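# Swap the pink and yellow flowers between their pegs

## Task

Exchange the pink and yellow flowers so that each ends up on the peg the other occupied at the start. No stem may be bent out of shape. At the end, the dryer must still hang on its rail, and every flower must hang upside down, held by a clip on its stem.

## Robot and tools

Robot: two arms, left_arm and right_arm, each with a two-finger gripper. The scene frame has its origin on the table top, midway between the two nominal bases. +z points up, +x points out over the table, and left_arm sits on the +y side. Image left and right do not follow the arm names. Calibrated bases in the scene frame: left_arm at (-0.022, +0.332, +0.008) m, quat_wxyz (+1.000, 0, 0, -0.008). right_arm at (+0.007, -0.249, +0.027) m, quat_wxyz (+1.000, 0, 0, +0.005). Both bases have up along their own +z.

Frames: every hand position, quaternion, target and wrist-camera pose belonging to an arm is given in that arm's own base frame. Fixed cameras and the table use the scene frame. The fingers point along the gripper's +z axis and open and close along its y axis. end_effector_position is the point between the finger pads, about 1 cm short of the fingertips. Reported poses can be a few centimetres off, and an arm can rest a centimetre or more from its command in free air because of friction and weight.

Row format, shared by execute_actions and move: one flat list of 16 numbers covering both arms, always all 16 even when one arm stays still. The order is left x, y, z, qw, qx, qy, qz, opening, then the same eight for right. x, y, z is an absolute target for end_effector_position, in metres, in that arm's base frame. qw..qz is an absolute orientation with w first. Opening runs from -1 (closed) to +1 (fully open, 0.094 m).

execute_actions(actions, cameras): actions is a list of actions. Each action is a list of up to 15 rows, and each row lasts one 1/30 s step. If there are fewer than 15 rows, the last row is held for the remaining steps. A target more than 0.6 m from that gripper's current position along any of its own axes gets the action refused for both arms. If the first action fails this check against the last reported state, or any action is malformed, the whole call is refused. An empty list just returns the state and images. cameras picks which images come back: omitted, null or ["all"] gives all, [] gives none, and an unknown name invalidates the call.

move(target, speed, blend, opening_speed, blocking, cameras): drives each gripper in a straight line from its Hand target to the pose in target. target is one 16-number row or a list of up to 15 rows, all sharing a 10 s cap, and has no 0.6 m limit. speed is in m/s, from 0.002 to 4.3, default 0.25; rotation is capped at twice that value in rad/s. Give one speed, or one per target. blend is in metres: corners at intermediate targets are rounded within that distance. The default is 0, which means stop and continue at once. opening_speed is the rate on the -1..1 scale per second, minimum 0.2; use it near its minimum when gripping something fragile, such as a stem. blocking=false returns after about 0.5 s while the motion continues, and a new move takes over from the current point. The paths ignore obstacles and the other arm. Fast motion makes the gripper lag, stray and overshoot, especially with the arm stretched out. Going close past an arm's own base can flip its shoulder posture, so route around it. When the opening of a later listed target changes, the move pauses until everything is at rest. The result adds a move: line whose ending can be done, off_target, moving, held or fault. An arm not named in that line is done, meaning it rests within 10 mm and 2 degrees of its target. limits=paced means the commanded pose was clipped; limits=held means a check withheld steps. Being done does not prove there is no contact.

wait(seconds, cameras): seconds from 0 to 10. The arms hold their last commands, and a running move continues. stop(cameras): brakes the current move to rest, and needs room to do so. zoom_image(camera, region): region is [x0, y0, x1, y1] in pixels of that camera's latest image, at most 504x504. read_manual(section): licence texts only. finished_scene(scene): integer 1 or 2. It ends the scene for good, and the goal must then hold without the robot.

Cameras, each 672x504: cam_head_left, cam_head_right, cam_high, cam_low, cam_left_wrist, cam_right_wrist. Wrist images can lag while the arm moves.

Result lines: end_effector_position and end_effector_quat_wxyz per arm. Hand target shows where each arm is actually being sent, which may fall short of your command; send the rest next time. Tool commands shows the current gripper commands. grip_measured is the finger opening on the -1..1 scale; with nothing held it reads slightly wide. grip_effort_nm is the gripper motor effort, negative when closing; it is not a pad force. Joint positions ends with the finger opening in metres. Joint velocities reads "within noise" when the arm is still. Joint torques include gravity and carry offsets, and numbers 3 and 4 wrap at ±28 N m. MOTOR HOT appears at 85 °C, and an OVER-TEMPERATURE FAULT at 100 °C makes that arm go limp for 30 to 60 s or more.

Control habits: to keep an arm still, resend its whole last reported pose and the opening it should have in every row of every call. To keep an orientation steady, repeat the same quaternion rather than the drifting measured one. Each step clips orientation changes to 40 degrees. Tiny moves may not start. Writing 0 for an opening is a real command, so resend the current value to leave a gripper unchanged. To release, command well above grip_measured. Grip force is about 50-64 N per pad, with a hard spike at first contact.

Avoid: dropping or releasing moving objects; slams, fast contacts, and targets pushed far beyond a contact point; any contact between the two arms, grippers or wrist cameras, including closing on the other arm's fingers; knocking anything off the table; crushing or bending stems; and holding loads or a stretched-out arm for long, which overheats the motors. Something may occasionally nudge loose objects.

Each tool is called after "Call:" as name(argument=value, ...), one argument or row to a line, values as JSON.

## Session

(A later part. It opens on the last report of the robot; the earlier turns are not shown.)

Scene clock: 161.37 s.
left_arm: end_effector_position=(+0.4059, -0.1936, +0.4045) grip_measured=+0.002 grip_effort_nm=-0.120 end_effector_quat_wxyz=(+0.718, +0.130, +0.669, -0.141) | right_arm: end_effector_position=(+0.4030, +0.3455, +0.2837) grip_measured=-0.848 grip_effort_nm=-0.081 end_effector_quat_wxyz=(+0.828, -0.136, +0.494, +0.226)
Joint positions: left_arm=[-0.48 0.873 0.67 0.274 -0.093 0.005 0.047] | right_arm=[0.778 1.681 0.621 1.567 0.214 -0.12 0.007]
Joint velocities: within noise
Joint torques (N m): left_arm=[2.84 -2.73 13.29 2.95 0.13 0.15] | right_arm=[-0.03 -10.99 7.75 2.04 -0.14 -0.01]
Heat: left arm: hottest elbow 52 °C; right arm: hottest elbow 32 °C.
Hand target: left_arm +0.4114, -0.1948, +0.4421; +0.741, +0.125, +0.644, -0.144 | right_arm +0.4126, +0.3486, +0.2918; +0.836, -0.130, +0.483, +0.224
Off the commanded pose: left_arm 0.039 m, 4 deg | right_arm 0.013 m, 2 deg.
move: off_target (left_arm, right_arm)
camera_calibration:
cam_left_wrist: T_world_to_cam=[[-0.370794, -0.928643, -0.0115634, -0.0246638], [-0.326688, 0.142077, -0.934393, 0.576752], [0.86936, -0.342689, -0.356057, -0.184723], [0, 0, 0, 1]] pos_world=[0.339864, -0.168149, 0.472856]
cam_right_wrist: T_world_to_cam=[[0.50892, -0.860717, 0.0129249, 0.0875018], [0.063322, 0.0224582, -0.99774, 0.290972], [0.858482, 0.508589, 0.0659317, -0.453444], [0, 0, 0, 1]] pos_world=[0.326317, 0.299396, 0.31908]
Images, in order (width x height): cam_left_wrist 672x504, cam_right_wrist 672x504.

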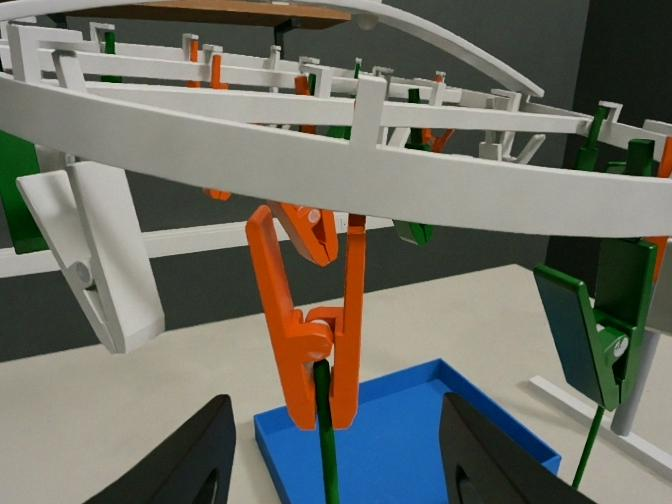

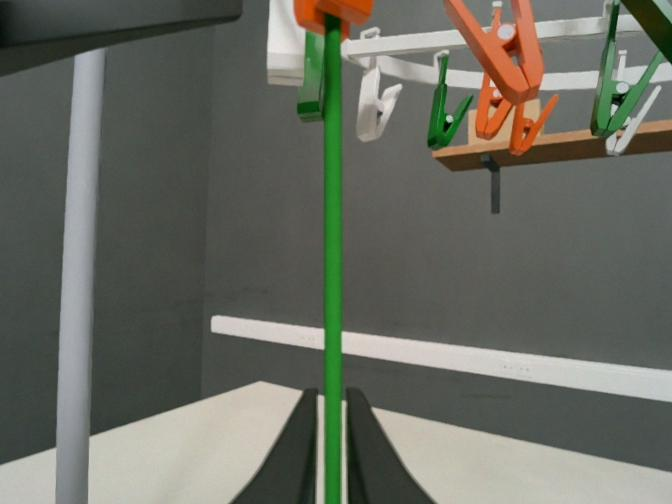

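Call:
wait(
  seconds=0.1,
)

Call:
zoom_image(
  camera="cam_low",
  region=[220, 90, 420, 240],
)

Call:
zoom_image(
  camera="cam_head_left",
  region=[100, 0, 300, 200],
)

Scene clock: 163.63 s.
left_arm: end_effector_position=(+0.4059, -0.1936, +0.4045) grip_measured=+0.002 grip_effort_nm=-0.115 end_effector_quat_wxyz=(+0.718, +0.130, +0.669, -0.141) | right_arm: end_effector_position=(+0.4030, +0.3455, +0.2837) grip_measured=-0.849 grip_effort_nm=-0.085 end_effector_quat_wxyz=(+0.828, -0.136, +0.494, +0.226)
Joint positions: left_arm=[-0.48 0.873 0.67 0.274 -0.093 0.005 0.047] | right_arm=[0.778 1.681 0.621 1.567 0.214 -0.12 0.007]
Joint velocities: within noise
Joint torques (N m): left_arm=[2.84 -2.61 13.27 2.92 0.13 0.15] | right_arm=[-0.09 -10.99 7.72 2.06 -0.14 -0.01]
Heat: left arm: hottest elbow 52 °C; right arm: hottest elbow 33 °C.
Hand target: left_arm +0.4114, -0.1948, +0.4421; +0.741, +0.125, +0.644, -0.144 | right_arm +0.4126, +0.3486, +0.2918; +0.836, -0.130, +0.483, +0.224
Tool commands: left_gripper/opening=+0.0 right_gripper/opening=-0.85
Off the commanded pose: left_arm 0.039 m, 4 deg | right_arm 0.013 m, 2 deg.
wait: 0.10 s; at rest from the start
camera_calibration:
cam_left_wrist: T_world_to_cam=[[-0.370794, -0.928643, -0.0115634, -0.0246638], [-0.326688, 0.142077, -0.934393, 0.576752], [0.86936, -0.342689, -0.356057, -0.184723], [0, 0, 0, 1]] pos_world=[0.339864, -0.168149, 0.472856]
cam_right_wrist: T_world_to_cam=[[0.50892, -0.860717, 0.0129249, 0.0875018], [0.063322, 0.0224582, -0.99774, 0.290972], [0.858482, 0.508589, 0.0659317, -0.453444], [0, 0, 0, 1]] pos_world=[0.326317, 0.299396, 0.31908]

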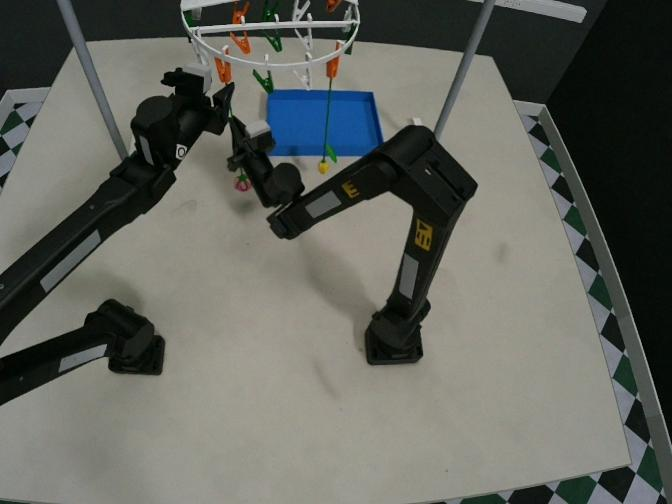

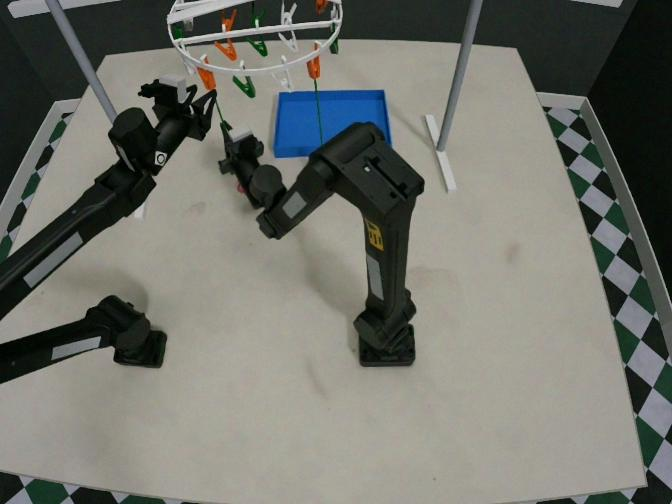

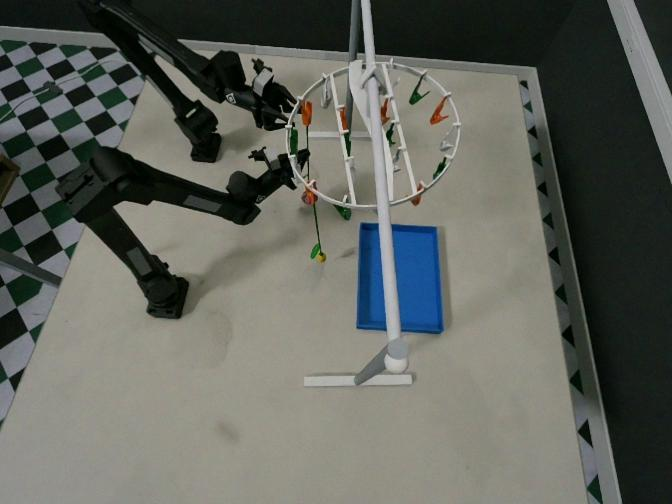

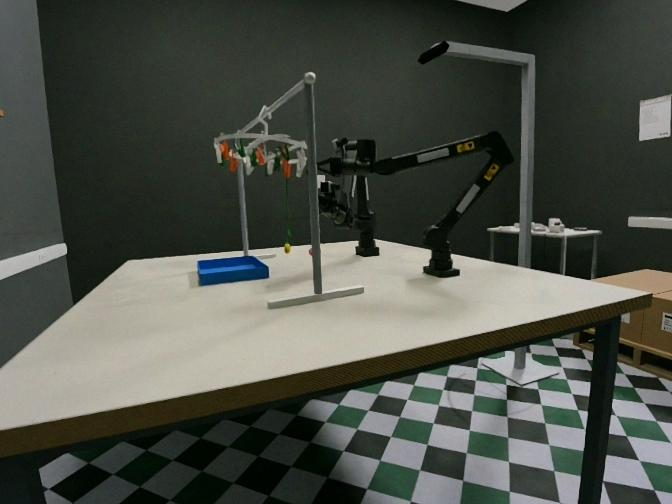

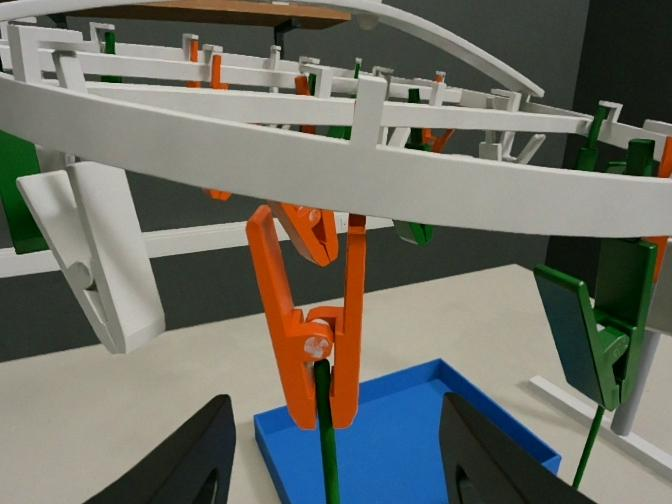

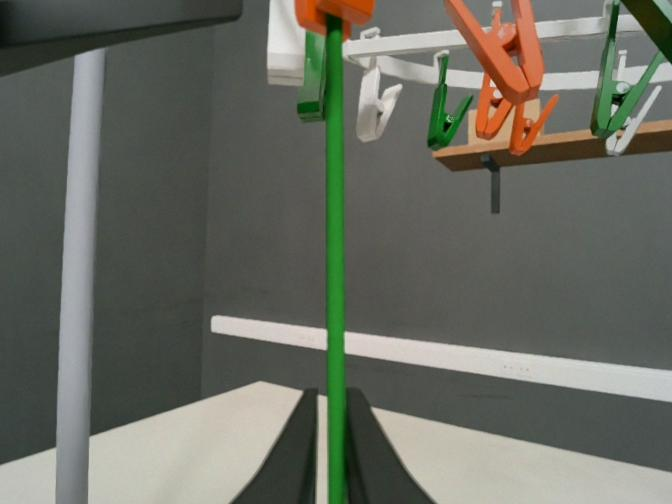

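Scaled by 2.520 from the camera's 672x504 image, which has a finer 960x720 frame.

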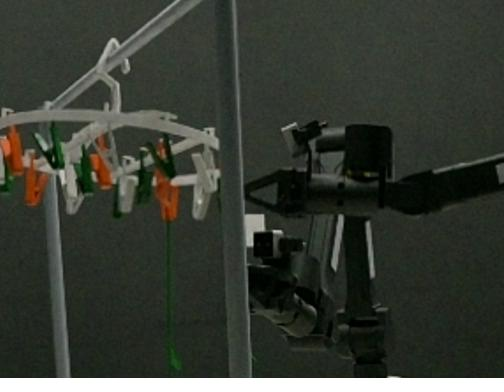

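Scaled by 2.520 from the camera's 672x504 image, which has a finer 960x720 frame.

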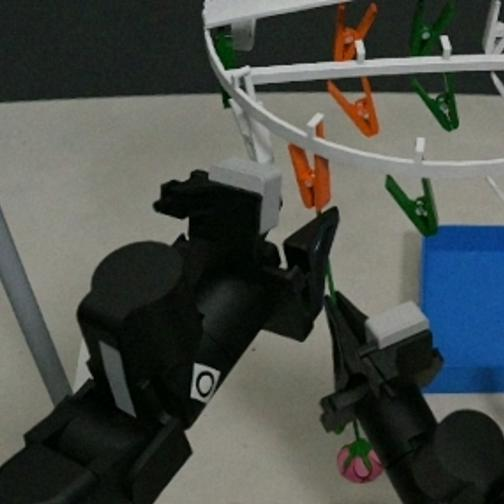

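Call:
move(
  target=[0.417, -0.197, 0.458, 0.7408, 0.1252, 0.644, -0.144, 0.0, 0.413, 0.349, 0.292, 0.8365, -0.1294, 0.483, 0.2241, -0.85],
  speed=0.05,
  cameras=["cam_left_wrist"],
)

Scene clock: 169.07 s.
left_arm: end_effector_position=(+0.4096, -0.1959, +0.4269) grip_measured=+0.002 grip_effort_nm=-0.120 end_effector_quat_wxyz=(+0.727, +0.128, +0.659, -0.144) | right_arm: end_effector_position=(+0.4030, +0.3455, +0.2837) grip_measured=-0.849 grip_effort_nm=-0.081 end_effector_quat_wxyz=(+0.828, -0.136, +0.494, +0.226)
Joint positions: left_arm=[-0.48 0.88 0.714 0.267 -0.091 0.005 0.047] | right_arm=[0.778 1.681 0.621 1.567 0.214 -0.12 0.007]
Joint velocities: within noise
Joint torques (N m): left_arm=[3.02 -2.9 13.26 1.7 0.14 0.14] | right_arm=[-0.15 -11.05 7.75 2 -0.14 -0.01]
Heat: left arm: hottest elbow 53 °C; right arm: hottest elbow 33 °C.
Hand target: left_arm +0.4152, -0.1963, +0.4572; +0.741, +0.125, +0.644, -0.144 | right_arm +0.4126, +0.3486, +0.2918; +0.836, -0.130, +0.483, +0.224
Off the commanded pose: left_arm 0.032 m, 2 deg | right_arm 0.013 m, 2 deg.
move: off_target (left_arm, right_arm)
camera_calibration:
cam_left_wrist: T_world_to_cam=[[-0.372289, -0.928075, -0.00880996, -0.0256424], [-0.301565, 0.129936, -0.94455, 0.590872], [0.877758, -0.348989, -0.328249, -0.197353], [0, 0, 0, 1]] pos_world=[0.341868, -0.169448, 0.493101]
Images, in order (width x height): cam_left_wrist 672x504.

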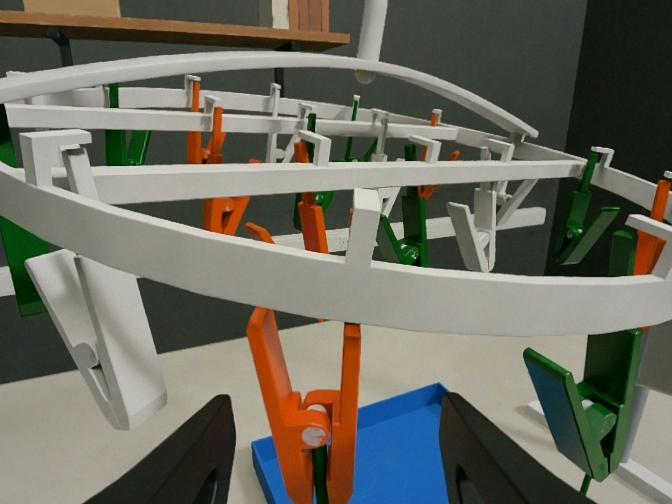

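Call:
move(
  target=[0.421, -0.199, 0.472, 0.7408, 0.1252, 0.644, -0.144, 0.0, 0.413, 0.349, 0.292, 0.8365, -0.1294, 0.483, 0.2241, -0.95],
  speed=0.05,
  opening_speed=0.3,
  cameras=["cam_left_wrist","cam_right_wrist"],
)

Scene clock: 174.30 s.
left_arm: end_effector_position=(+0.4135, -0.1980, +0.4408) grip_measured=+0.002 grip_effort_nm=-0.115 end_effector_quat_wxyz=(+0.728, +0.128, +0.658, -0.145) | right_arm: end_effector_position=(+0.4030, +0.3455, +0.2835) grip_measured=-0.949 grip_effort_nm=-0.901 end_effector_quat_wxyz=(+0.828, -0.136, +0.494, +0.226)
Joint positions: left_arm=[-0.48 0.888 0.754 0.236 -0.091 0.005 0.047] | right_arm=[0.778 1.681 0.621 1.567 0.214 -0.12 0.002]
Joint velocities: within noise
Joint torques (N m): left_arm=[3.02 -2.84 13.41 1.66 0.13 0.14] | right_arm=[-0.09 -11.05 7.73 2.06 -0.13 -0.01]
Heat: left arm: hottest elbow 55 °C; right arm: hottest elbow 33 °C.
Hand target: left_arm +0.4192, -0.1983, +0.4711; +0.741, +0.125, +0.644, -0.144 | right_arm +0.4126, +0.3486, +0.2919; +0.836, -0.129, +0.483, +0.224
Off the commanded pose: left_arm 0.032 m, 2 deg | right_arm 0.014 m, 2 deg.
move: off_target (left_arm, right_arm)
camera_calibration:
cam_left_wrist: T_world_to_cam=[[-0.372623, -0.927942, -0.00868733, -0.0258846], [-0.300542, 0.129532, -0.944932, 0.605175], [0.877967, -0.349492, -0.327152, -0.197539], [0, 0, 0, 1]] pos_world=[0.345668, -0.171447, 0.506999]
cam_right_wrist: T_world_to_cam=[[0.508995, -0.860671, 0.0129984, 0.0874771], [0.0630111, 0.0221954, -0.997766, 0.291052], [0.85846, 0.508677, 0.0655292, -0.453465], [0, 0, 0, 1]] pos_world=[0.326417, 0.299496, 0.31898]
Images, in order (width x height): cam_left_wrist 672x504, cam_right_wrist 672x504.

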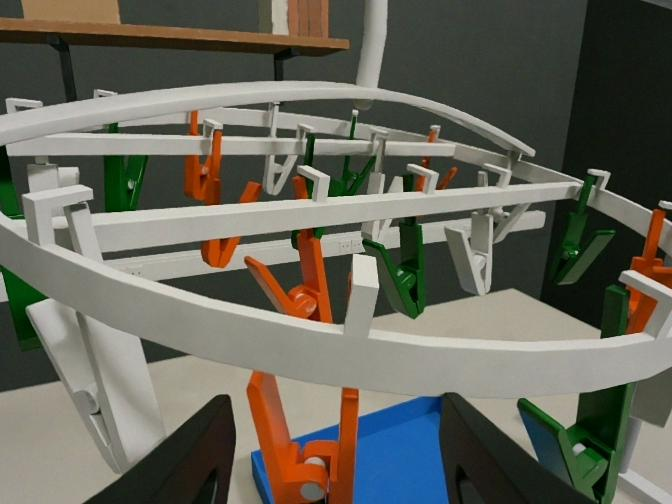

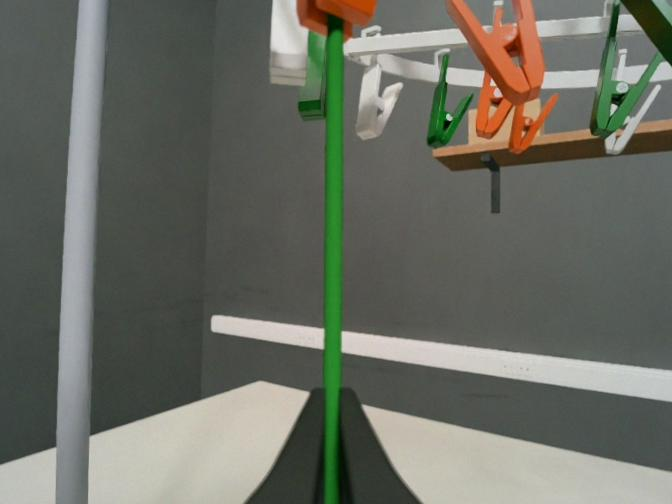

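Call:
move(
  target=[
    [0.421, -0.199, 0.450, 0.7408, 0.1252, 0.644, -0.144, 0.0, 0.413, 0.349, 0.292, 0.8365, -0.1294, 0.483, 0.2241, -0.6],
    [0.421, -0.199, 0.450, 0.7408, 0.1252, 0.644, -0.144, 0.0, 0.395, 0.337, 0.292, 0.8365, -0.1294, 0.483, 0.2241, -0.6],
  ],
  speed=0.05,
  cameras=["cam_left_wrist","cam_right_wrist"],
)

Scene clock: 186.13 s.
left_arm: end_effector_position=(+0.4165, -0.1996, +0.4422) grip_measured=+0.002 grip_effort_nm=-0.120 end_effector_quat_wxyz=(+0.733, +0.126, +0.652, -0.146) | right_arm: end_effector_position=(+0.3988, +0.3400, +0.2920) grip_measured=-0.601 grip_effort_nm=0.076 end_effector_quat_wxyz=(+0.832, -0.131, +0.490, +0.226)
Joint positions: left_arm=[-0.48 0.901 0.754 0.265 -0.091 0.005 0.047] | right_arm=[0.778 1.655 0.609 1.567 0.22 -0.12 0.019]
Joint velocities: within noise
Joint torques (N m): left_arm=[3.02 -3.08 9.95 2.96 0.13 0.14] | right_arm=[0.67 -12.63 4.27 2.13 0.01 -0.03]
Heat: left arm: hottest elbow 55 °C; right arm: hottest elbow 33 °C.
Hand target: left_arm +0.4208, -0.1990, +0.4498; +0.741, +0.125, +0.644, -0.144 | right_arm +0.3952, +0.3370, +0.2921; +0.834, -0.131, +0.487, +0.224
Off the commanded pose: left_arm 0.009 m, 1 deg | right_arm 0.005 m, 1 deg.
joint sent to its limit (right arm) — joint 4 (wrist pitch), upper limit. The joint targets still meet the commanded pose.
move: done
camera_calibration:
cam_left_wrist: T_world_to_cam=[[-0.372892, -0.927847, -0.00716936, -0.0268182], [-0.286602, 0.122524, -0.950183, 0.602688], [0.882503, -0.352261, -0.311611, -0.209563], [0, 0, 0, 1]] pos_world=[0.347671, -0.172548, 0.507169]
cam_right_wrist: T_world_to_cam=[[0.504592, -0.863333, 0.00661074, 0.0892832], [0.0717132, 0.0342812, -0.996836, 0.29201], [0.860375, 0.503469, 0.0792104, -0.450505], [0, 0, 0, 1]] pos_world=[0.32161, 0.293886, 0.326181]
Images, in order (width x height): cam_left_wrist 672x504, cam_right_wrist 672x504.

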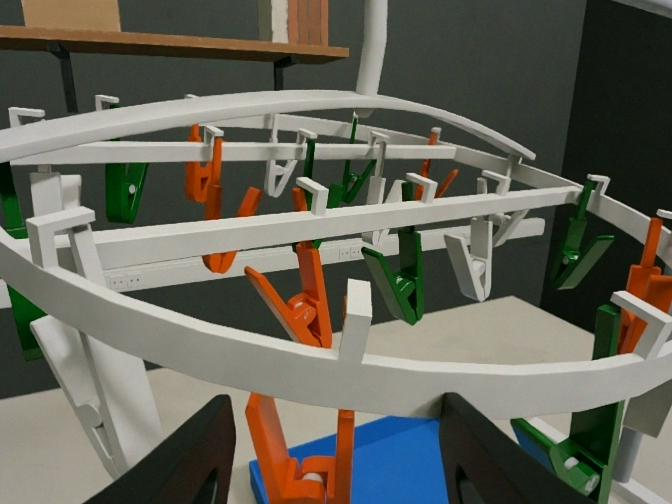

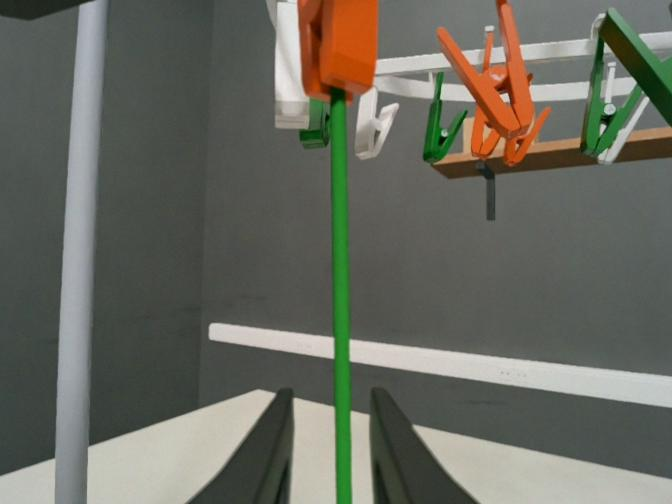

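Call:
move(
  target=[0.421, -0.199, 0.436, 0.7408, 0.1252, 0.644, -0.144, 0.0, 0.380, 0.327, 0.285, 0.8365, -0.1294, 0.483, 0.2241, -0.6],
  speed=0.05,
  cameras=["cam_left_wrist","cam_right_wrist"],
)

Scene clock: 190.90 s.
left_arm: end_effector_position=(+0.4172, -0.2000, +0.4340) grip_measured=+0.002 grip_effort_nm=-0.115 end_effector_quat_wxyz=(+0.736, +0.125, +0.649, -0.147) | right_arm: end_effector_position=(+0.3869, +0.3270, +0.2840) grip_measured=-0.601 grip_effort_nm=0.071 end_effector_quat_wxyz=(+0.826, -0.133, +0.501, +0.221)
Joint positions: left_arm=[-0.48 0.91 0.731 0.307 -0.091 0.005 0.047] | right_arm=[0.78 1.624 0.551 1.568 0.229 -0.12 0.019]
Joint velocities: within noise
Joint torques (N m): left_arm=[3.02 -3.19 9.24 2.89 0.13 0.14] | right_arm=[1.2 -11.99 4.16 2.17 0 -0.04]
Heat: left arm: hottest elbow 55 °C; right arm: hottest elbow 33 °C.
Hand target: left_arm +0.4208, -0.1990, +0.4360; +0.741, +0.125, +0.644, -0.144 | right_arm +0.3802, +0.3271, +0.2855; +0.828, -0.135, +0.497, +0.223
Off the commanded pose: left_arm 0.004 m, 1 deg | right_arm 0.007 m, 2 deg.
joint sent to its limit (right arm) — joint 4 (wrist pitch), upper limit. The joint targets still meet the commanded pose.
move: done
camera_calibration:
cam_left_wrist: T_world_to_cam=[[-0.372809, -0.927887, -0.00633765, -0.0273501], [-0.278867, 0.118553, -0.952984, 0.5924], [0.885012, -0.353513, -0.302954, -0.217927], [0, 0, 0, 1]] pos_world=[0.347873, -0.172649, 0.498352]
cam_right_wrist: T_world_to_cam=[[0.499141, -0.866472, 0.00918906, 0.086459], [0.0499737, 0.0181978, -0.998585, 0.299482], [0.865079, 0.498894, 0.0523841, -0.425782], [0, 0, 0, 1]] pos_world=[0.310214, 0.281885, 0.320568]
Images, in order (width x height): cam_left_wrist 672x504, cam_right_wrist 672x504.

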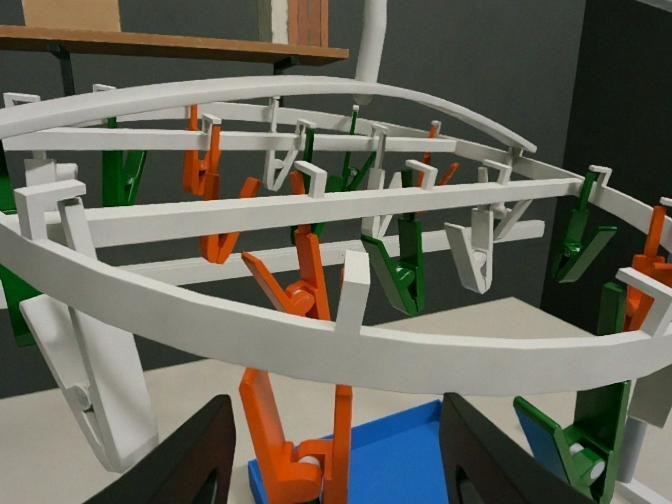

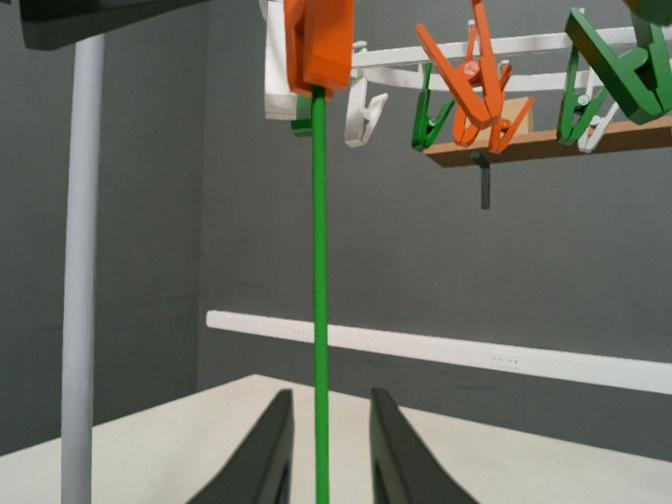

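Call:
move(
  target=[0.421, -0.199, 0.434, 0.7408, 0.1252, 0.644, -0.144, 0.0, 0.379, 0.330, 0.285, 0.8365, -0.1294, 0.483, 0.2241, -0.93],
  speed=0.05,
  opening_speed=0.4,
  cameras=["cam_right_wrist"],
)

Scene clock: 195.27 s.
left_arm: end_effector_position=(+0.4170, -0.1999, +0.4331) grip_measured=+0.002 grip_effort_nm=-0.120 end_effector_quat_wxyz=(+0.737, +0.125, +0.648, -0.147) | right_arm: end_effector_position=(+0.3848, +0.3290, +0.2837) grip_measured=-0.928 grip_effort_nm=-0.085 end_effector_quat_wxyz=(+0.825, -0.132, +0.502, +0.222)
Joint positions: left_arm=[-0.48 0.911 0.727 0.313 -0.091 0.005 0.047] | right_arm=[0.788 1.624 0.551 1.568 0.236 -0.12 0.003]
Joint velocities: within noise
Joint torques (N m): left_arm=[3.02 -3.14 9.17 2.93 0.13 0.14] | right_arm=[1.2 -11.75 4.41 2.15 0.01 -0.07]
Heat: left arm: hottest elbow 55 °C; right arm: hottest elbow 32 °C.
Hand target: left_arm +0.4209, -0.1990, +0.4340; +0.741, +0.125, +0.644, -0.144 | right_arm +0.3792, +0.3300, +0.2854; +0.828, -0.135, +0.497, +0.223
Off the commanded pose: left_arm 0.004 m, 1 deg | right_arm 0.006 m, 3 deg.
joint sent to its limit (right arm) — joint 4 (wrist pitch), upper limit. The joint targets still meet the commanded pose.
move: off_target (right_arm)
camera_calibration:
cam_right_wrist: T_world_to_cam=[[0.500539, -0.865694, 0.00592103, 0.0893639], [0.0472201, 0.0204718, -0.998675, 0.299572], [0.864425, 0.500155, 0.0511251, -0.424781], [0, 0, 0, 1]] pos_world=[0.308316, 0.283686, 0.320363]
Images, in order (width x height): cam_right_wrist 672x504.

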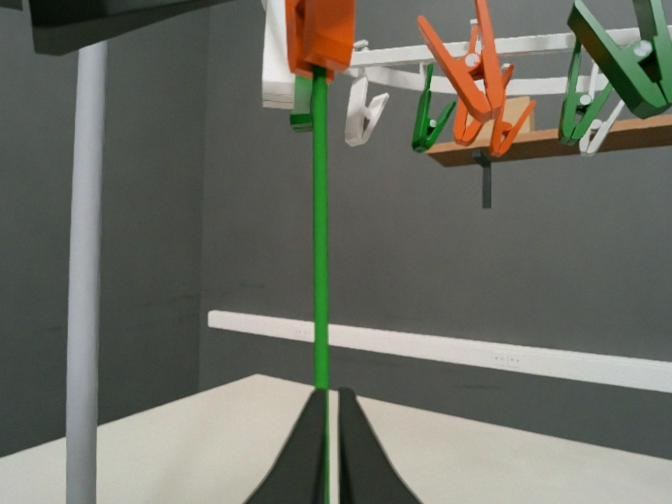

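Call:
move(
  target=[0.421, -0.199, 0.434, 0.7408, 0.1252, 0.644, -0.144, 0.0, 0.379, 0.330, 0.285, 0.8365, -0.1294, 0.483, 0.2241, -0.98],
  speed=0.05,
  opening_speed=0.3,
  cameras=["cam_right_wrist"],
)

Scene clock: 197.70 s.
left_arm: end_effector_position=(+0.4170, -0.1999, +0.4331) grip_measured=+0.002 grip_effort_nm=-0.120 end_effector_quat_wxyz=(+0.737, +0.125, +0.648, -0.147) | right_arm: end_effector_position=(+0.3847, +0.3291, +0.2837) grip_measured=-0.979 grip_effort_nm=-0.081 end_effector_quat_wxyz=(+0.825, -0.132, +0.502, +0.222)
Joint positions: left_arm=[-0.48 0.911 0.727 0.313 -0.091 0.005 0.047] | right_arm=[0.788 1.624 0.551 1.568 0.236 -0.12 0.001]
Joint velocities: within noise
Joint torques (N m): left_arm=[3.08 -3.08 9.17 2.91 0.13 0.14] | right_arm=[1.44 -11.75 4.44 2.19 0 -0.07]
Heat: left arm: hottest elbow 54 °C; right arm: hottest elbow 32 °C.
Hand target: left_arm +0.4209, -0.1990, +0.4340; +0.741, +0.125, +0.644, -0.144 | right_arm +0.3791, +0.3301, +0.2854; +0.828, -0.135, +0.497, +0.223
Off the commanded pose: left_arm 0.004 m, 1 deg | right_arm 0.006 m, 3 deg.
joint sent to its limit (right arm) — joint 4 (wrist pitch), upper limit. The joint targets still meet the commanded pose.
move: off_target (right_arm)
camera_calibration:
cam_right_wrist: T_world_to_cam=[[0.50085, -0.865514, 0.00593859, 0.0893483], [0.0472225, 0.0204741, -0.998675, 0.299573], [0.864245, 0.500466, 0.0511262, -0.424779], [0, 0, 0, 1]] pos_world=[0.308216, 0.283786, 0.320363]
Images, in order (width x height): cam_right_wrist 672x504.

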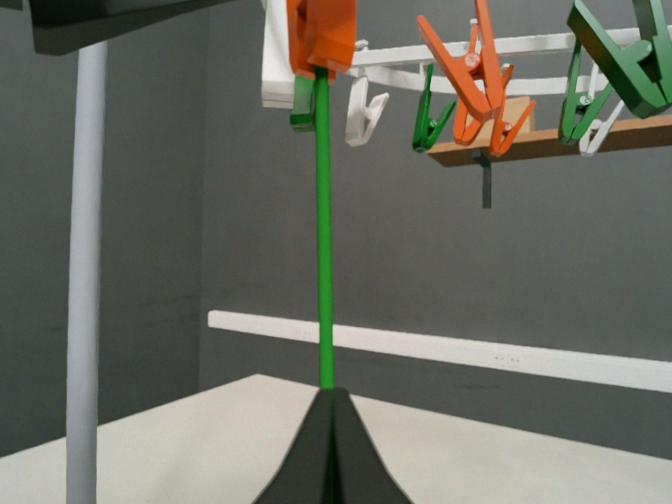

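Call:
move(
  target=[
    [0.421, -0.199, 0.434, 0.7408, 0.1252, 0.644, -0.144, 0.0, 0.379, 0.330, 0.285, 0.8365, -0.1294, 0.483, 0.2241, -0.7],
    [0.421, -0.199, 0.434, 0.7408, 0.1252, 0.644, -0.144, 0.0, 0.400, 0.340, 0.294, 0.8365, -0.1294, 0.483, 0.2241, -0.7],
  ],
  speed=0.05,
  cameras=["cam_right_wrist"],
)

Scene clock: 203.03 s.
left_arm: end_effector_position=(+0.4170, -0.1999, +0.4331) grip_measured=+0.002 grip_effort_nm=-0.120 end_effector_quat_wxyz=(+0.737, +0.125, +0.648, -0.147) | right_arm: end_effector_position=(+0.3901, +0.3369, +0.2851) grip_measured=-0.701 grip_effort_nm=0.066 end_effector_quat_wxyz=(+0.827, -0.137, +0.497, +0.227)
Joint positions: left_arm=[-0.48 0.911 0.727 0.313 -0.091 0.005 0.047] | right_arm=[0.786 1.644 0.578 1.568 0.22 -0.12 0.014]
Joint velocities: within noise
Joint torques (N m): left_arm=[3.02 -3.14 9.17 2.92 0.13 0.14] | right_arm=[-0.32 -10.11 7.65 2.19 -0.12 -0.05]
Heat: left arm: hottest elbow 53 °C; right arm: hottest elbow 32 °C.
Hand target: left_arm +0.4209, -0.1990, +0.4341; +0.741, +0.125, +0.644, -0.144 | right_arm +0.3996, +0.3396, +0.2940; +0.836, -0.130, +0.484, +0.224
Off the commanded pose: left_arm 0.004 m, 1 deg | right_arm 0.014 m, 2 deg.
joint sent to its limit (right arm) — joint 4 (wrist pitch), upper limit. The joint targets still meet the commanded pose.
move: off_target (right_arm)
camera_calibration:
cam_right_wrist: T_world_to_cam=[[0.510983, -0.859516, 0.0113431, 0.085863], [0.0574095, 0.0209575, -0.998131, 0.296266], [0.857672, 0.510679, 0.0600533, -0.436885], [0, 0, 0, 1]] pos_world=[0.313821, 0.290699, 0.320975]
Images, in order (width x height): cam_right_wrist 672x504.

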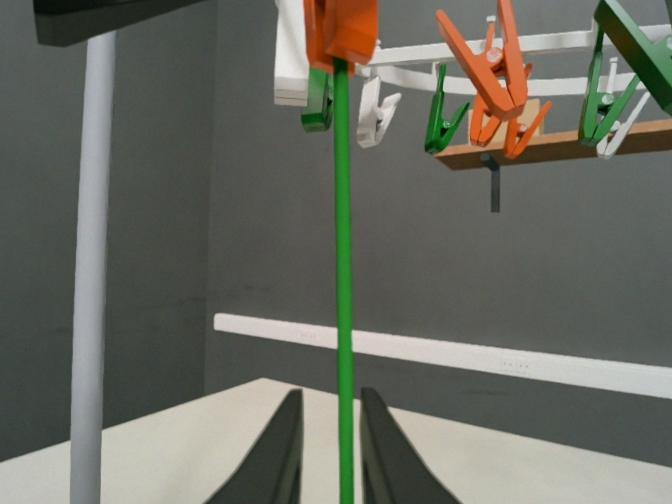

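Call:
move(
  target=[0.421, -0.199, 0.434, 0.7408, 0.1252, 0.644, -0.144, 0.0, 0.4, 0.333, 0.294, 0.8365, -0.1294, 0.483, 0.2241, -0.7],
  speed=0.05,
  cameras=["cam_right_wrist"],
)

Scene clock: 206.13 s.
left_arm: end_effector_position=(+0.4171, -0.1999, +0.4329) grip_measured=+0.002 grip_effort_nm=-0.115 end_effector_quat_wxyz=(+0.736, +0.125, +0.648, -0.147) | right_arm: end_effector_position=(+0.3934, +0.3334, +0.2853) grip_measured=-0.701 grip_effort_nm=0.066 end_effector_quat_wxyz=(+0.828, -0.138, +0.496, +0.224)
Joint positions: left_arm=[-0.48 0.911 0.727 0.313 -0.091 0.005 0.047] | right_arm=[0.773 1.644 0.578 1.568 0.209 -0.12 0.014]
Joint velocities: within noise
Joint torques (N m): left_arm=[3.02 -3.14 9.16 2.93 0.13 0.14] | right_arm=[-0.38 -11.11 6.72 2.21 -0.14 0.04]
Heat: left arm: hottest elbow 52 °C; right arm: hottest elbow 32 °C.
Hand target: left_arm +0.4210, -0.1990, +0.4339; +0.741, +0.125, +0.644, -0.144 | right_arm +0.3997, +0.3329, +0.2941; +0.835, -0.130, +0.485, +0.224
Off the commanded pose: left_arm 0.004 m, 1 deg | right_arm 0.011 m, 2 deg.
joint sent to its limit (right arm) — joint 4 (wrist pitch), upper limit. The joint targets still meet the commanded pose.
move: off_target (right_arm)
camera_calibration:
cam_right_wrist: T_world_to_cam=[[0.508126, -0.861124, 0.0165393, 0.0813633], [0.0611776, 0.0169314, -0.997983, 0.296183], [0.859107, 0.508113, 0.0612847, -0.437989], [0, 0, 0, 1]] pos_world=[0.316817, 0.287597, 0.321082]
Images, in order (width x height): cam_right_wrist 672x504.

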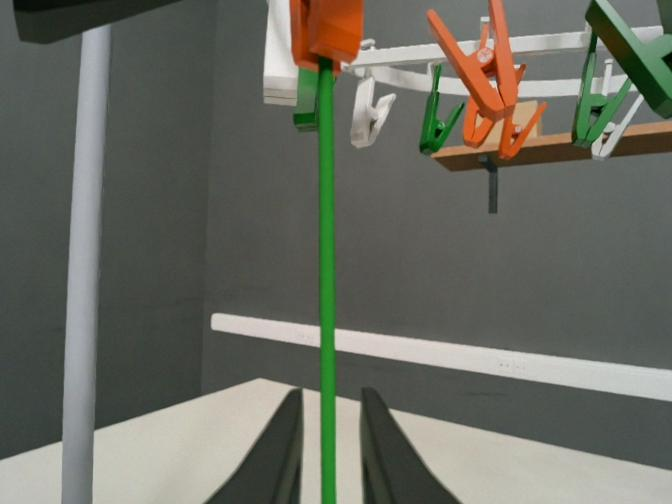

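Call:
move(
  target=[0.421, -0.199, 0.434, 0.7408, 0.1252, 0.644, -0.144, 0.0, 0.4, 0.333, 0.294, 0.8365, -0.1294, 0.483, 0.2241, -0.98],
  speed=0.05,
  opening_speed=0.3,
  cameras=["cam_right_wrist"],
)

Call:
zoom_image(
  camera="cam_right_wrist",
  region=[250, 340, 410, 500],
)

Scene clock: 212.63 s.
left_arm: end_effector_position=(+0.4171, -0.1999, +0.4329) grip_measured=+0.002 grip_effort_nm=-0.120 end_effector_quat_wxyz=(+0.736, +0.125, +0.648, -0.147) | right_arm: end_effector_position=(+0.3935, +0.3333, +0.2853) grip_measured=-0.978 grip_effort_nm=-0.076 end_effector_quat_wxyz=(+0.828, -0.138, +0.496, +0.224)
Joint positions: left_arm=[-0.48 0.911 0.727 0.313 -0.091 0.005 0.047] | right_arm=[0.773 1.644 0.578 1.568 0.209 -0.12 0.001]
Joint velocities: within noise
Joint torques (N m): left_arm=[3.08 -3.14 9.17 2.91 0.13 0.14] | right_arm=[-0.09 -11.16 6.67 2.17 -0.13 0.03]
Heat: left arm: hottest elbow 51 °C; right arm: hottest elbow 33 °C.
Hand target: left_arm +0.4210, -0.1990, +0.4339; +0.741, +0.125, +0.644, -0.144 | right_arm +0.3998, +0.3328, +0.2941; +0.835, -0.130, +0.485, +0.224
Off the commanded pose: left_arm 0.004 m, 1 deg | right_arm 0.011 m, 2 deg.
joint sent to its limit (right arm) — joint 4 (wrist pitch), upper limit. The joint targets still meet the commanded pose.
move: off_target (right_arm)
camera_calibration:
cam_right_wrist: T_world_to_cam=[[0.508116, -0.861127, 0.0166767, 0.0811862], [0.0613318, 0.0168625, -0.997975, 0.296147], [0.859102, 0.50811, 0.0613826, -0.438053], [0, 0, 0, 1]] pos_world=[0.316917, 0.287497, 0.321082]
Images, in order (width x height): cam_right_wrist 672x504.

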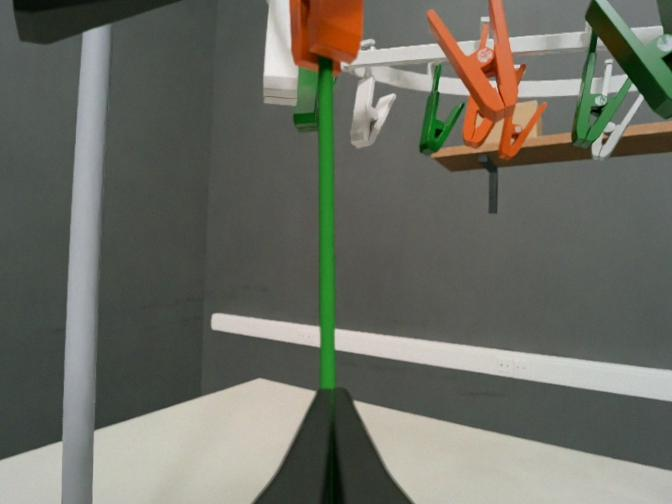

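Scaled by 3.150 from the camera's 672x504 image, which has a finer 960x720 frame.

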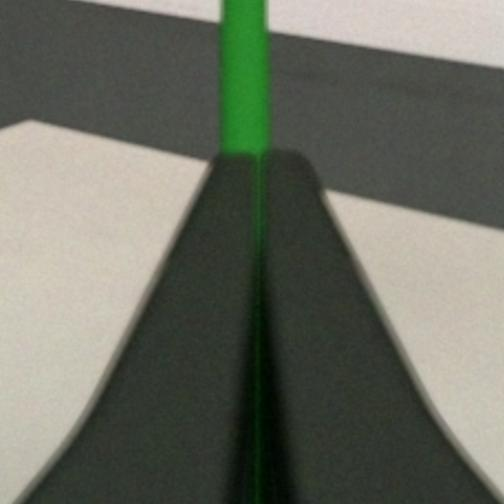

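Call:
move(
  target=[
    [0.421, -0.199, 0.434, 0.7408, 0.1252, 0.644, -0.144, 0.0, 0.4, 0.333, 0.294, 0.8365, -0.1294, 0.483, 0.2241, -0.7],
    [0.421, -0.199, 0.434, 0.7408, 0.1252, 0.644, -0.144, 0.0, 0.410, 0.3385, 0.295, 0.8365, -0.1294, 0.483, 0.2241, -0.7],
    [0.421, -0.199, 0.434, 0.7408, 0.1252, 0.644, -0.144, 0.0, 0.410, 0.3385, 0.295, 0.8365, -0.1294, 0.483, 0.2241, -0.9],
  ],
  speed=0.05,
  cameras=["cam_right_wrist"],
)

Call:
zoom_image(
  camera="cam_right_wrist",
  region=[250, 340, 410, 500],
)

Scene clock: 223.00 s.
left_arm: end_effector_position=(+0.4171, -0.1999, +0.4329) grip_measured=+0.002 grip_effort_nm=-0.115 end_effector_quat_wxyz=(+0.736, +0.125, +0.648, -0.147) | right_arm: end_effector_position=(+0.3992, +0.3351, +0.2876) grip_measured=-0.898 grip_effort_nm=-0.085 end_effector_quat_wxyz=(+0.830, -0.137, +0.492, +0.224)
Joint positions: left_arm=[-0.48 0.911 0.727 0.313 -0.091 0.005 0.047] | right_arm=[0.766 1.653 0.596 1.568 0.202 -0.12 0.005]
Joint velocities: within noise
Joint torques (N m): left_arm=[3.02 -3.14 9.17 2.89 0.13 0.14] | right_arm=[-0.21 -10.34 7.72 1.88 -0.14 0.07]
Heat: left arm: hottest elbow 50 °C; right arm: hottest elbow 33 °C.
Hand target: left_arm +0.4210, -0.1990, +0.4339; +0.741, +0.125, +0.644, -0.144 | right_arm +0.4095, +0.3381, +0.2950; +0.837, -0.130, +0.483, +0.224
Off the commanded pose: left_arm 0.004 m, 1 deg | right_arm 0.014 m, 2 deg.
move: off_target (right_arm); target 3's new opening was sent with right_arm's hand 0.014 m and 2 deg from that target
camera_calibration:
cam_right_wrist: T_world_to_cam=[[0.506892, -0.861821, 0.0180395, 0.0801718], [0.0693541, 0.0199142, -0.997393, 0.29374], [0.859215, 0.506821, 0.0698652, -0.446016], [0, 0, 0, 1]] pos_world=[0.322213, 0.289294, 0.322689]
Images, in order (width x height): cam_right_wrist 672x504.

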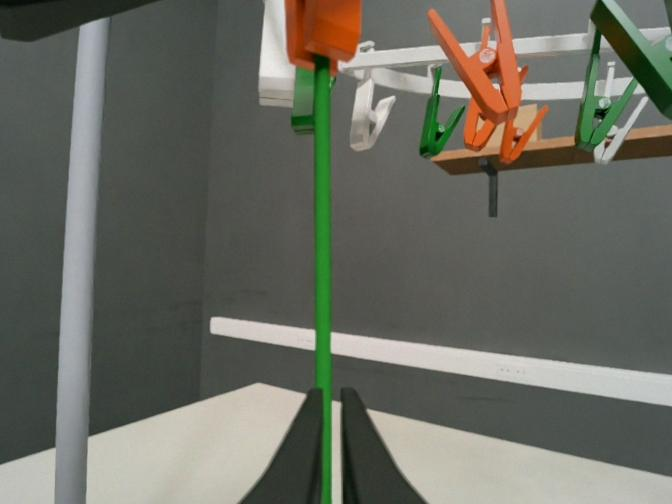

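Scaled by 3.150 from the camera's 672x504 image, which has a finer 960x720 frame.

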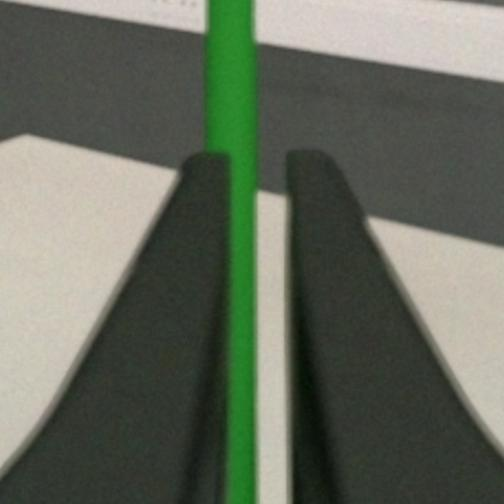

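Call:
move(
  target=[
    [0.421, -0.199, 0.434, 0.7408, 0.1252, 0.644, -0.144, 0.0, 0.410, 0.3385, 0.295, 0.8365, -0.1294, 0.483, 0.2241, -0.7],
    [0.421, -0.199, 0.434, 0.7408, 0.1252, 0.644, -0.144, 0.0, 0.414, 0.345, 0.296, 0.8365, -0.1294, 0.483, 0.2241, -0.7],
    [0.421, -0.199, 0.434, 0.7408, 0.1252, 0.644, -0.144, 0.0, 0.414, 0.345, 0.296, 0.8365, -0.1294, 0.483, 0.2241, -0.9],
  ],
  speed=0.05,
  cameras=["cam_right_wrist"],
)

Call:
zoom_image(
  camera="cam_right_wrist",
  region=[250, 340, 410, 500],
)

Scene clock: 228.30 s.
left_arm: end_effector_position=(+0.4171, -0.1999, +0.4329) grip_measured=+0.002 grip_effort_nm=-0.115 end_effector_quat_wxyz=(+0.736, +0.125, +0.648, -0.147) | right_arm: end_effector_position=(+0.4037, +0.3390, +0.2907) grip_measured=-0.897 grip_effort_nm=-0.100 end_effector_quat_wxyz=(+0.832, -0.135, +0.488, +0.225)
Joint positions: left_arm=[-0.48 0.911 0.727 0.313 -0.091 0.005 0.047] | right_arm=[0.765 1.664 0.616 1.568 0.203 -0.12 0.005]
Joint velocities: within noise
Joint torques (N m): left_arm=[3.02 -3.14 9.16 2.92 0.13 0.14] | right_arm=[0.26 -10.58 7.86 1.44 0.01 0.04]
Heat: left arm: hottest elbow 49 °C; right arm: hottest elbow 33 °C.
Hand target: left_arm +0.4209, -0.1990, +0.4339; +0.741, +0.125, +0.644, -0.144 | right_arm +0.4136, +0.3446, +0.2959; +0.837, -0.129, +0.483, +0.224
Off the commanded pose: left_arm 0.004 m, 1 deg | right_arm 0.013 m, 1 deg.
move: off_target (right_arm); target 3's new opening was sent with right_arm's hand 0.013 m and 1 deg from that target
camera_calibration:
cam_right_wrist: T_world_to_cam=[[0.5059, -0.862456, 0.0153114, 0.0826238], [0.0765612, 0.0272147, -0.996693, 0.290743], [0.859188, 0.505399, 0.0797986, -0.454579], [0, 0, 0, 1]] pos_world=[0.326509, 0.29309, 0.324791]
Images, in order (width x height): cam_right_wrist 672x504.

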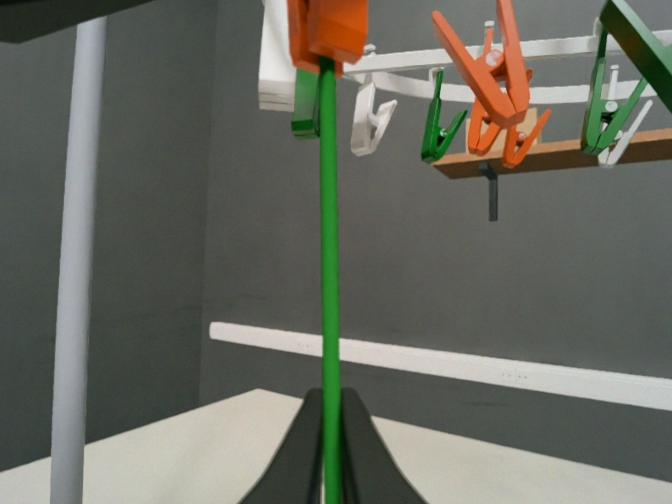

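Scaled by 3.150 from the camera's 672x504 image, which has a finer 960x720 frame.

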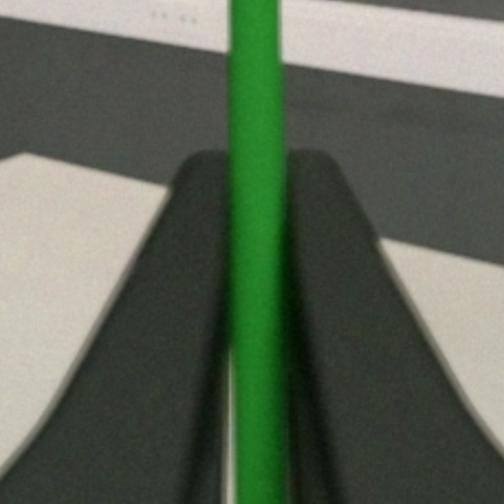

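Call:
move(
  target=[0.421, -0.199, 0.434, 0.7408, 0.1252, 0.644, -0.144, 0.0, 0.414, 0.345, 0.296, 0.8365, -0.1294, 0.483, 0.2241, -0.97],
  speed=0.05,
  opening_speed=0.3,
  cameras=["cam_right_wrist"],
)

Call:
zoom_image(
  camera="cam_right_wrist",
  region=[250, 340, 410, 500],
)

Scene clock: 231.10 s.
left_arm: end_effector_position=(+0.4171, -0.1999, +0.4329) grip_measured=+0.002 grip_effort_nm=-0.115 end_effector_quat_wxyz=(+0.736, +0.125, +0.648, -0.147) | right_arm: end_effector_position=(+0.4037, +0.3390, +0.2907) grip_measured=-0.967 grip_effort_nm=-0.530 end_effector_quat_wxyz=(+0.832, -0.135, +0.488, +0.225)
Joint positions: left_arm=[-0.48 0.911 0.727 0.313 -0.091 0.005 0.047] | right_arm=[0.765 1.664 0.616 1.568 0.203 -0.12 0.002]
Joint velocities: left_arm=[within noise] | right_arm=[-0.015 -0.005 -0.012 -0.012 0.081 0.022 0.01]
Joint torques (N m): left_arm=[3.02 -3.19 9.17 2.89 0.13 0.14] | right_arm=[0.15 -10.64 7.86 1.5 0.03 0.04]
Heat: left arm: hottest elbow 49 °C; right arm: hottest elbow 33 °C.
Hand target: left_arm +0.4209, -0.1990, +0.4339; +0.741, +0.125, +0.644, -0.144 | right_arm +0.4136, +0.3445, +0.2960; +0.837, -0.129, +0.483, +0.224
Off the commanded pose: left_arm 0.004 m, 1 deg | right_arm 0.013 m, 1 deg.
move: off_target (right_arm)
camera_calibration:
cam_right_wrist: T_world_to_cam=[[0.5059, -0.862456, 0.0153114, 0.0826238], [0.0765612, 0.0272147, -0.996693, 0.290743], [0.859188, 0.505399, 0.0797986, -0.454579], [0, 0, 0, 1]] pos_world=[0.326509, 0.29309, 0.324791]
Images, in order (width x height): cam_right_wrist 672x504.

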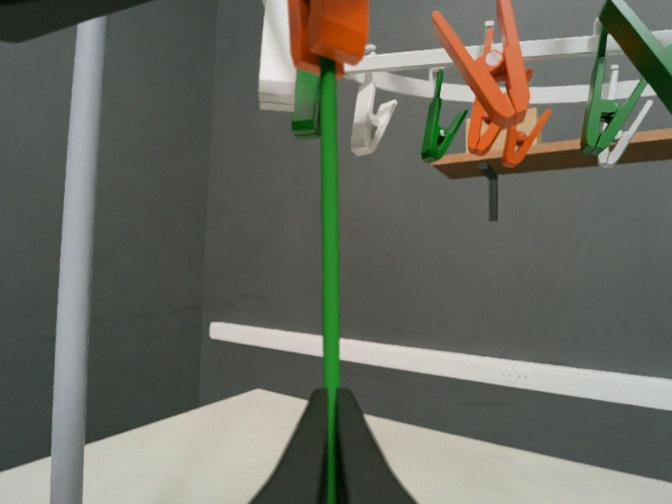

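Scaled by 3.150 from the camera's 672x504 image, which has a finer 960x720 frame.

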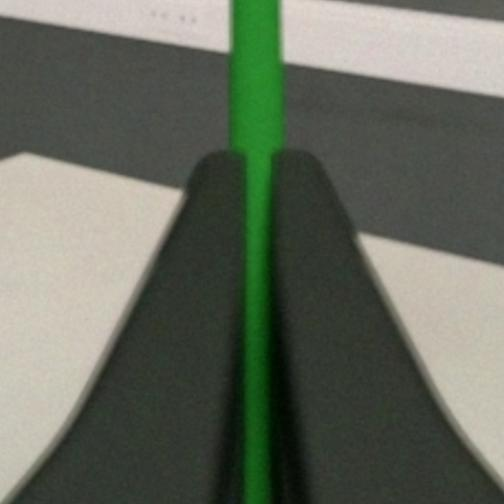

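Call:
move(
  target=[
    [0.421, -0.199, 0.434, 0.7408, 0.1252, 0.644, -0.144, 0.0, 0.414, 0.345, 0.296, 0.8365, -0.1294, 0.483, 0.2241, -0.75],
    [0.421, -0.199, 0.434, 0.7408, 0.1252, 0.644, -0.144, 0.0, 0.4185, 0.3485, 0.297, 0.8365, -0.1294, 0.483, 0.2241, -0.75],
    [0.421, -0.199, 0.434, 0.7408, 0.1252, 0.644, -0.144, 0.0, 0.4185, 0.3485, 0.297, 0.8365, -0.1294, 0.483, 0.2241, -0.9],
  ],
  speed=0.05,
  cameras=["cam_right_wrist"],
)

Call:
zoom_image(
  camera="cam_right_wrist",
  region=[250, 340, 410, 500],
)

Scene clock: 241.40 s.
left_arm: end_effector_position=(+0.4171, -0.1999, +0.4329) grip_measured=+0.002 grip_effort_nm=-0.125 end_effector_quat_wxyz=(+0.736, +0.125, +0.648, -0.147) | right_arm: end_effector_position=(+0.4074, +0.3426, +0.2923) grip_measured=-0.897 grip_effort_nm=-0.129 end_effector_quat_wxyz=(+0.833, -0.134, +0.487, +0.225)
Joint positions: left_arm=[-0.48 0.911 0.727 0.313 -0.091 0.005 0.047] | right_arm=[0.765 1.671 0.632 1.562 0.203 -0.12 0.005]
Joint velocities: within noise
Joint torques (N m): left_arm=[3.02 -3.14 9.16 2.92 0.13 0.14] | right_arm=[-0.03 -10.93 7.92 1.32 -0.03 0.05]
Heat: left arm: hottest elbow 48 °C; right arm: hottest elbow 34 °C.
Hand target: left_arm +0.4209, -0.1990, +0.4339; +0.741, +0.125, +0.644, -0.144 | right_arm +0.4181, +0.3480, +0.2969; +0.836, -0.129, +0.483, +0.224
Off the commanded pose: left_arm 0.004 m, 1 deg | right_arm 0.013 m, 1 deg.
move: off_target (right_arm); target 3's new opening was sent with right_arm's hand 0.013 m and 1 deg from that target
camera_calibration:
cam_right_wrist: T_world_to_cam=[[0.505857, -0.862496, 0.0145018, 0.0840892], [0.0790082, 0.0295848, -0.996435, 0.290174], [0.858992, 0.505199, 0.0831099, -0.460507], [0, 0, 0, 1]] pos_world=[0.330109, 0.29659, 0.326192]
Images, in order (width x height): cam_right_wrist 672x504.

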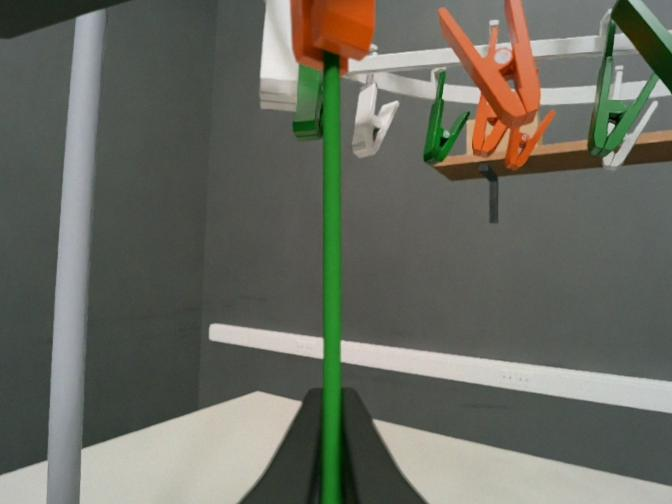

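Scaled by 3.150 from the camera's 672x504 image, which has a finer 960x720 frame.

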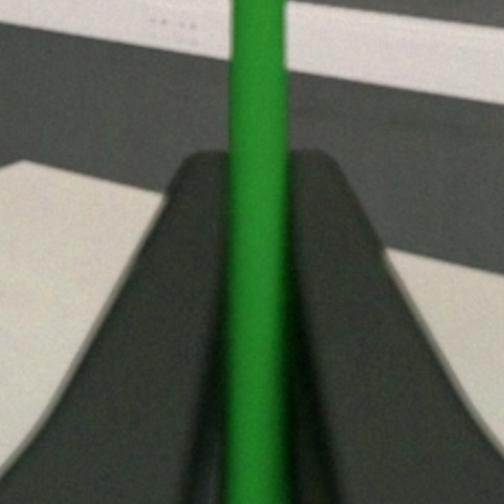

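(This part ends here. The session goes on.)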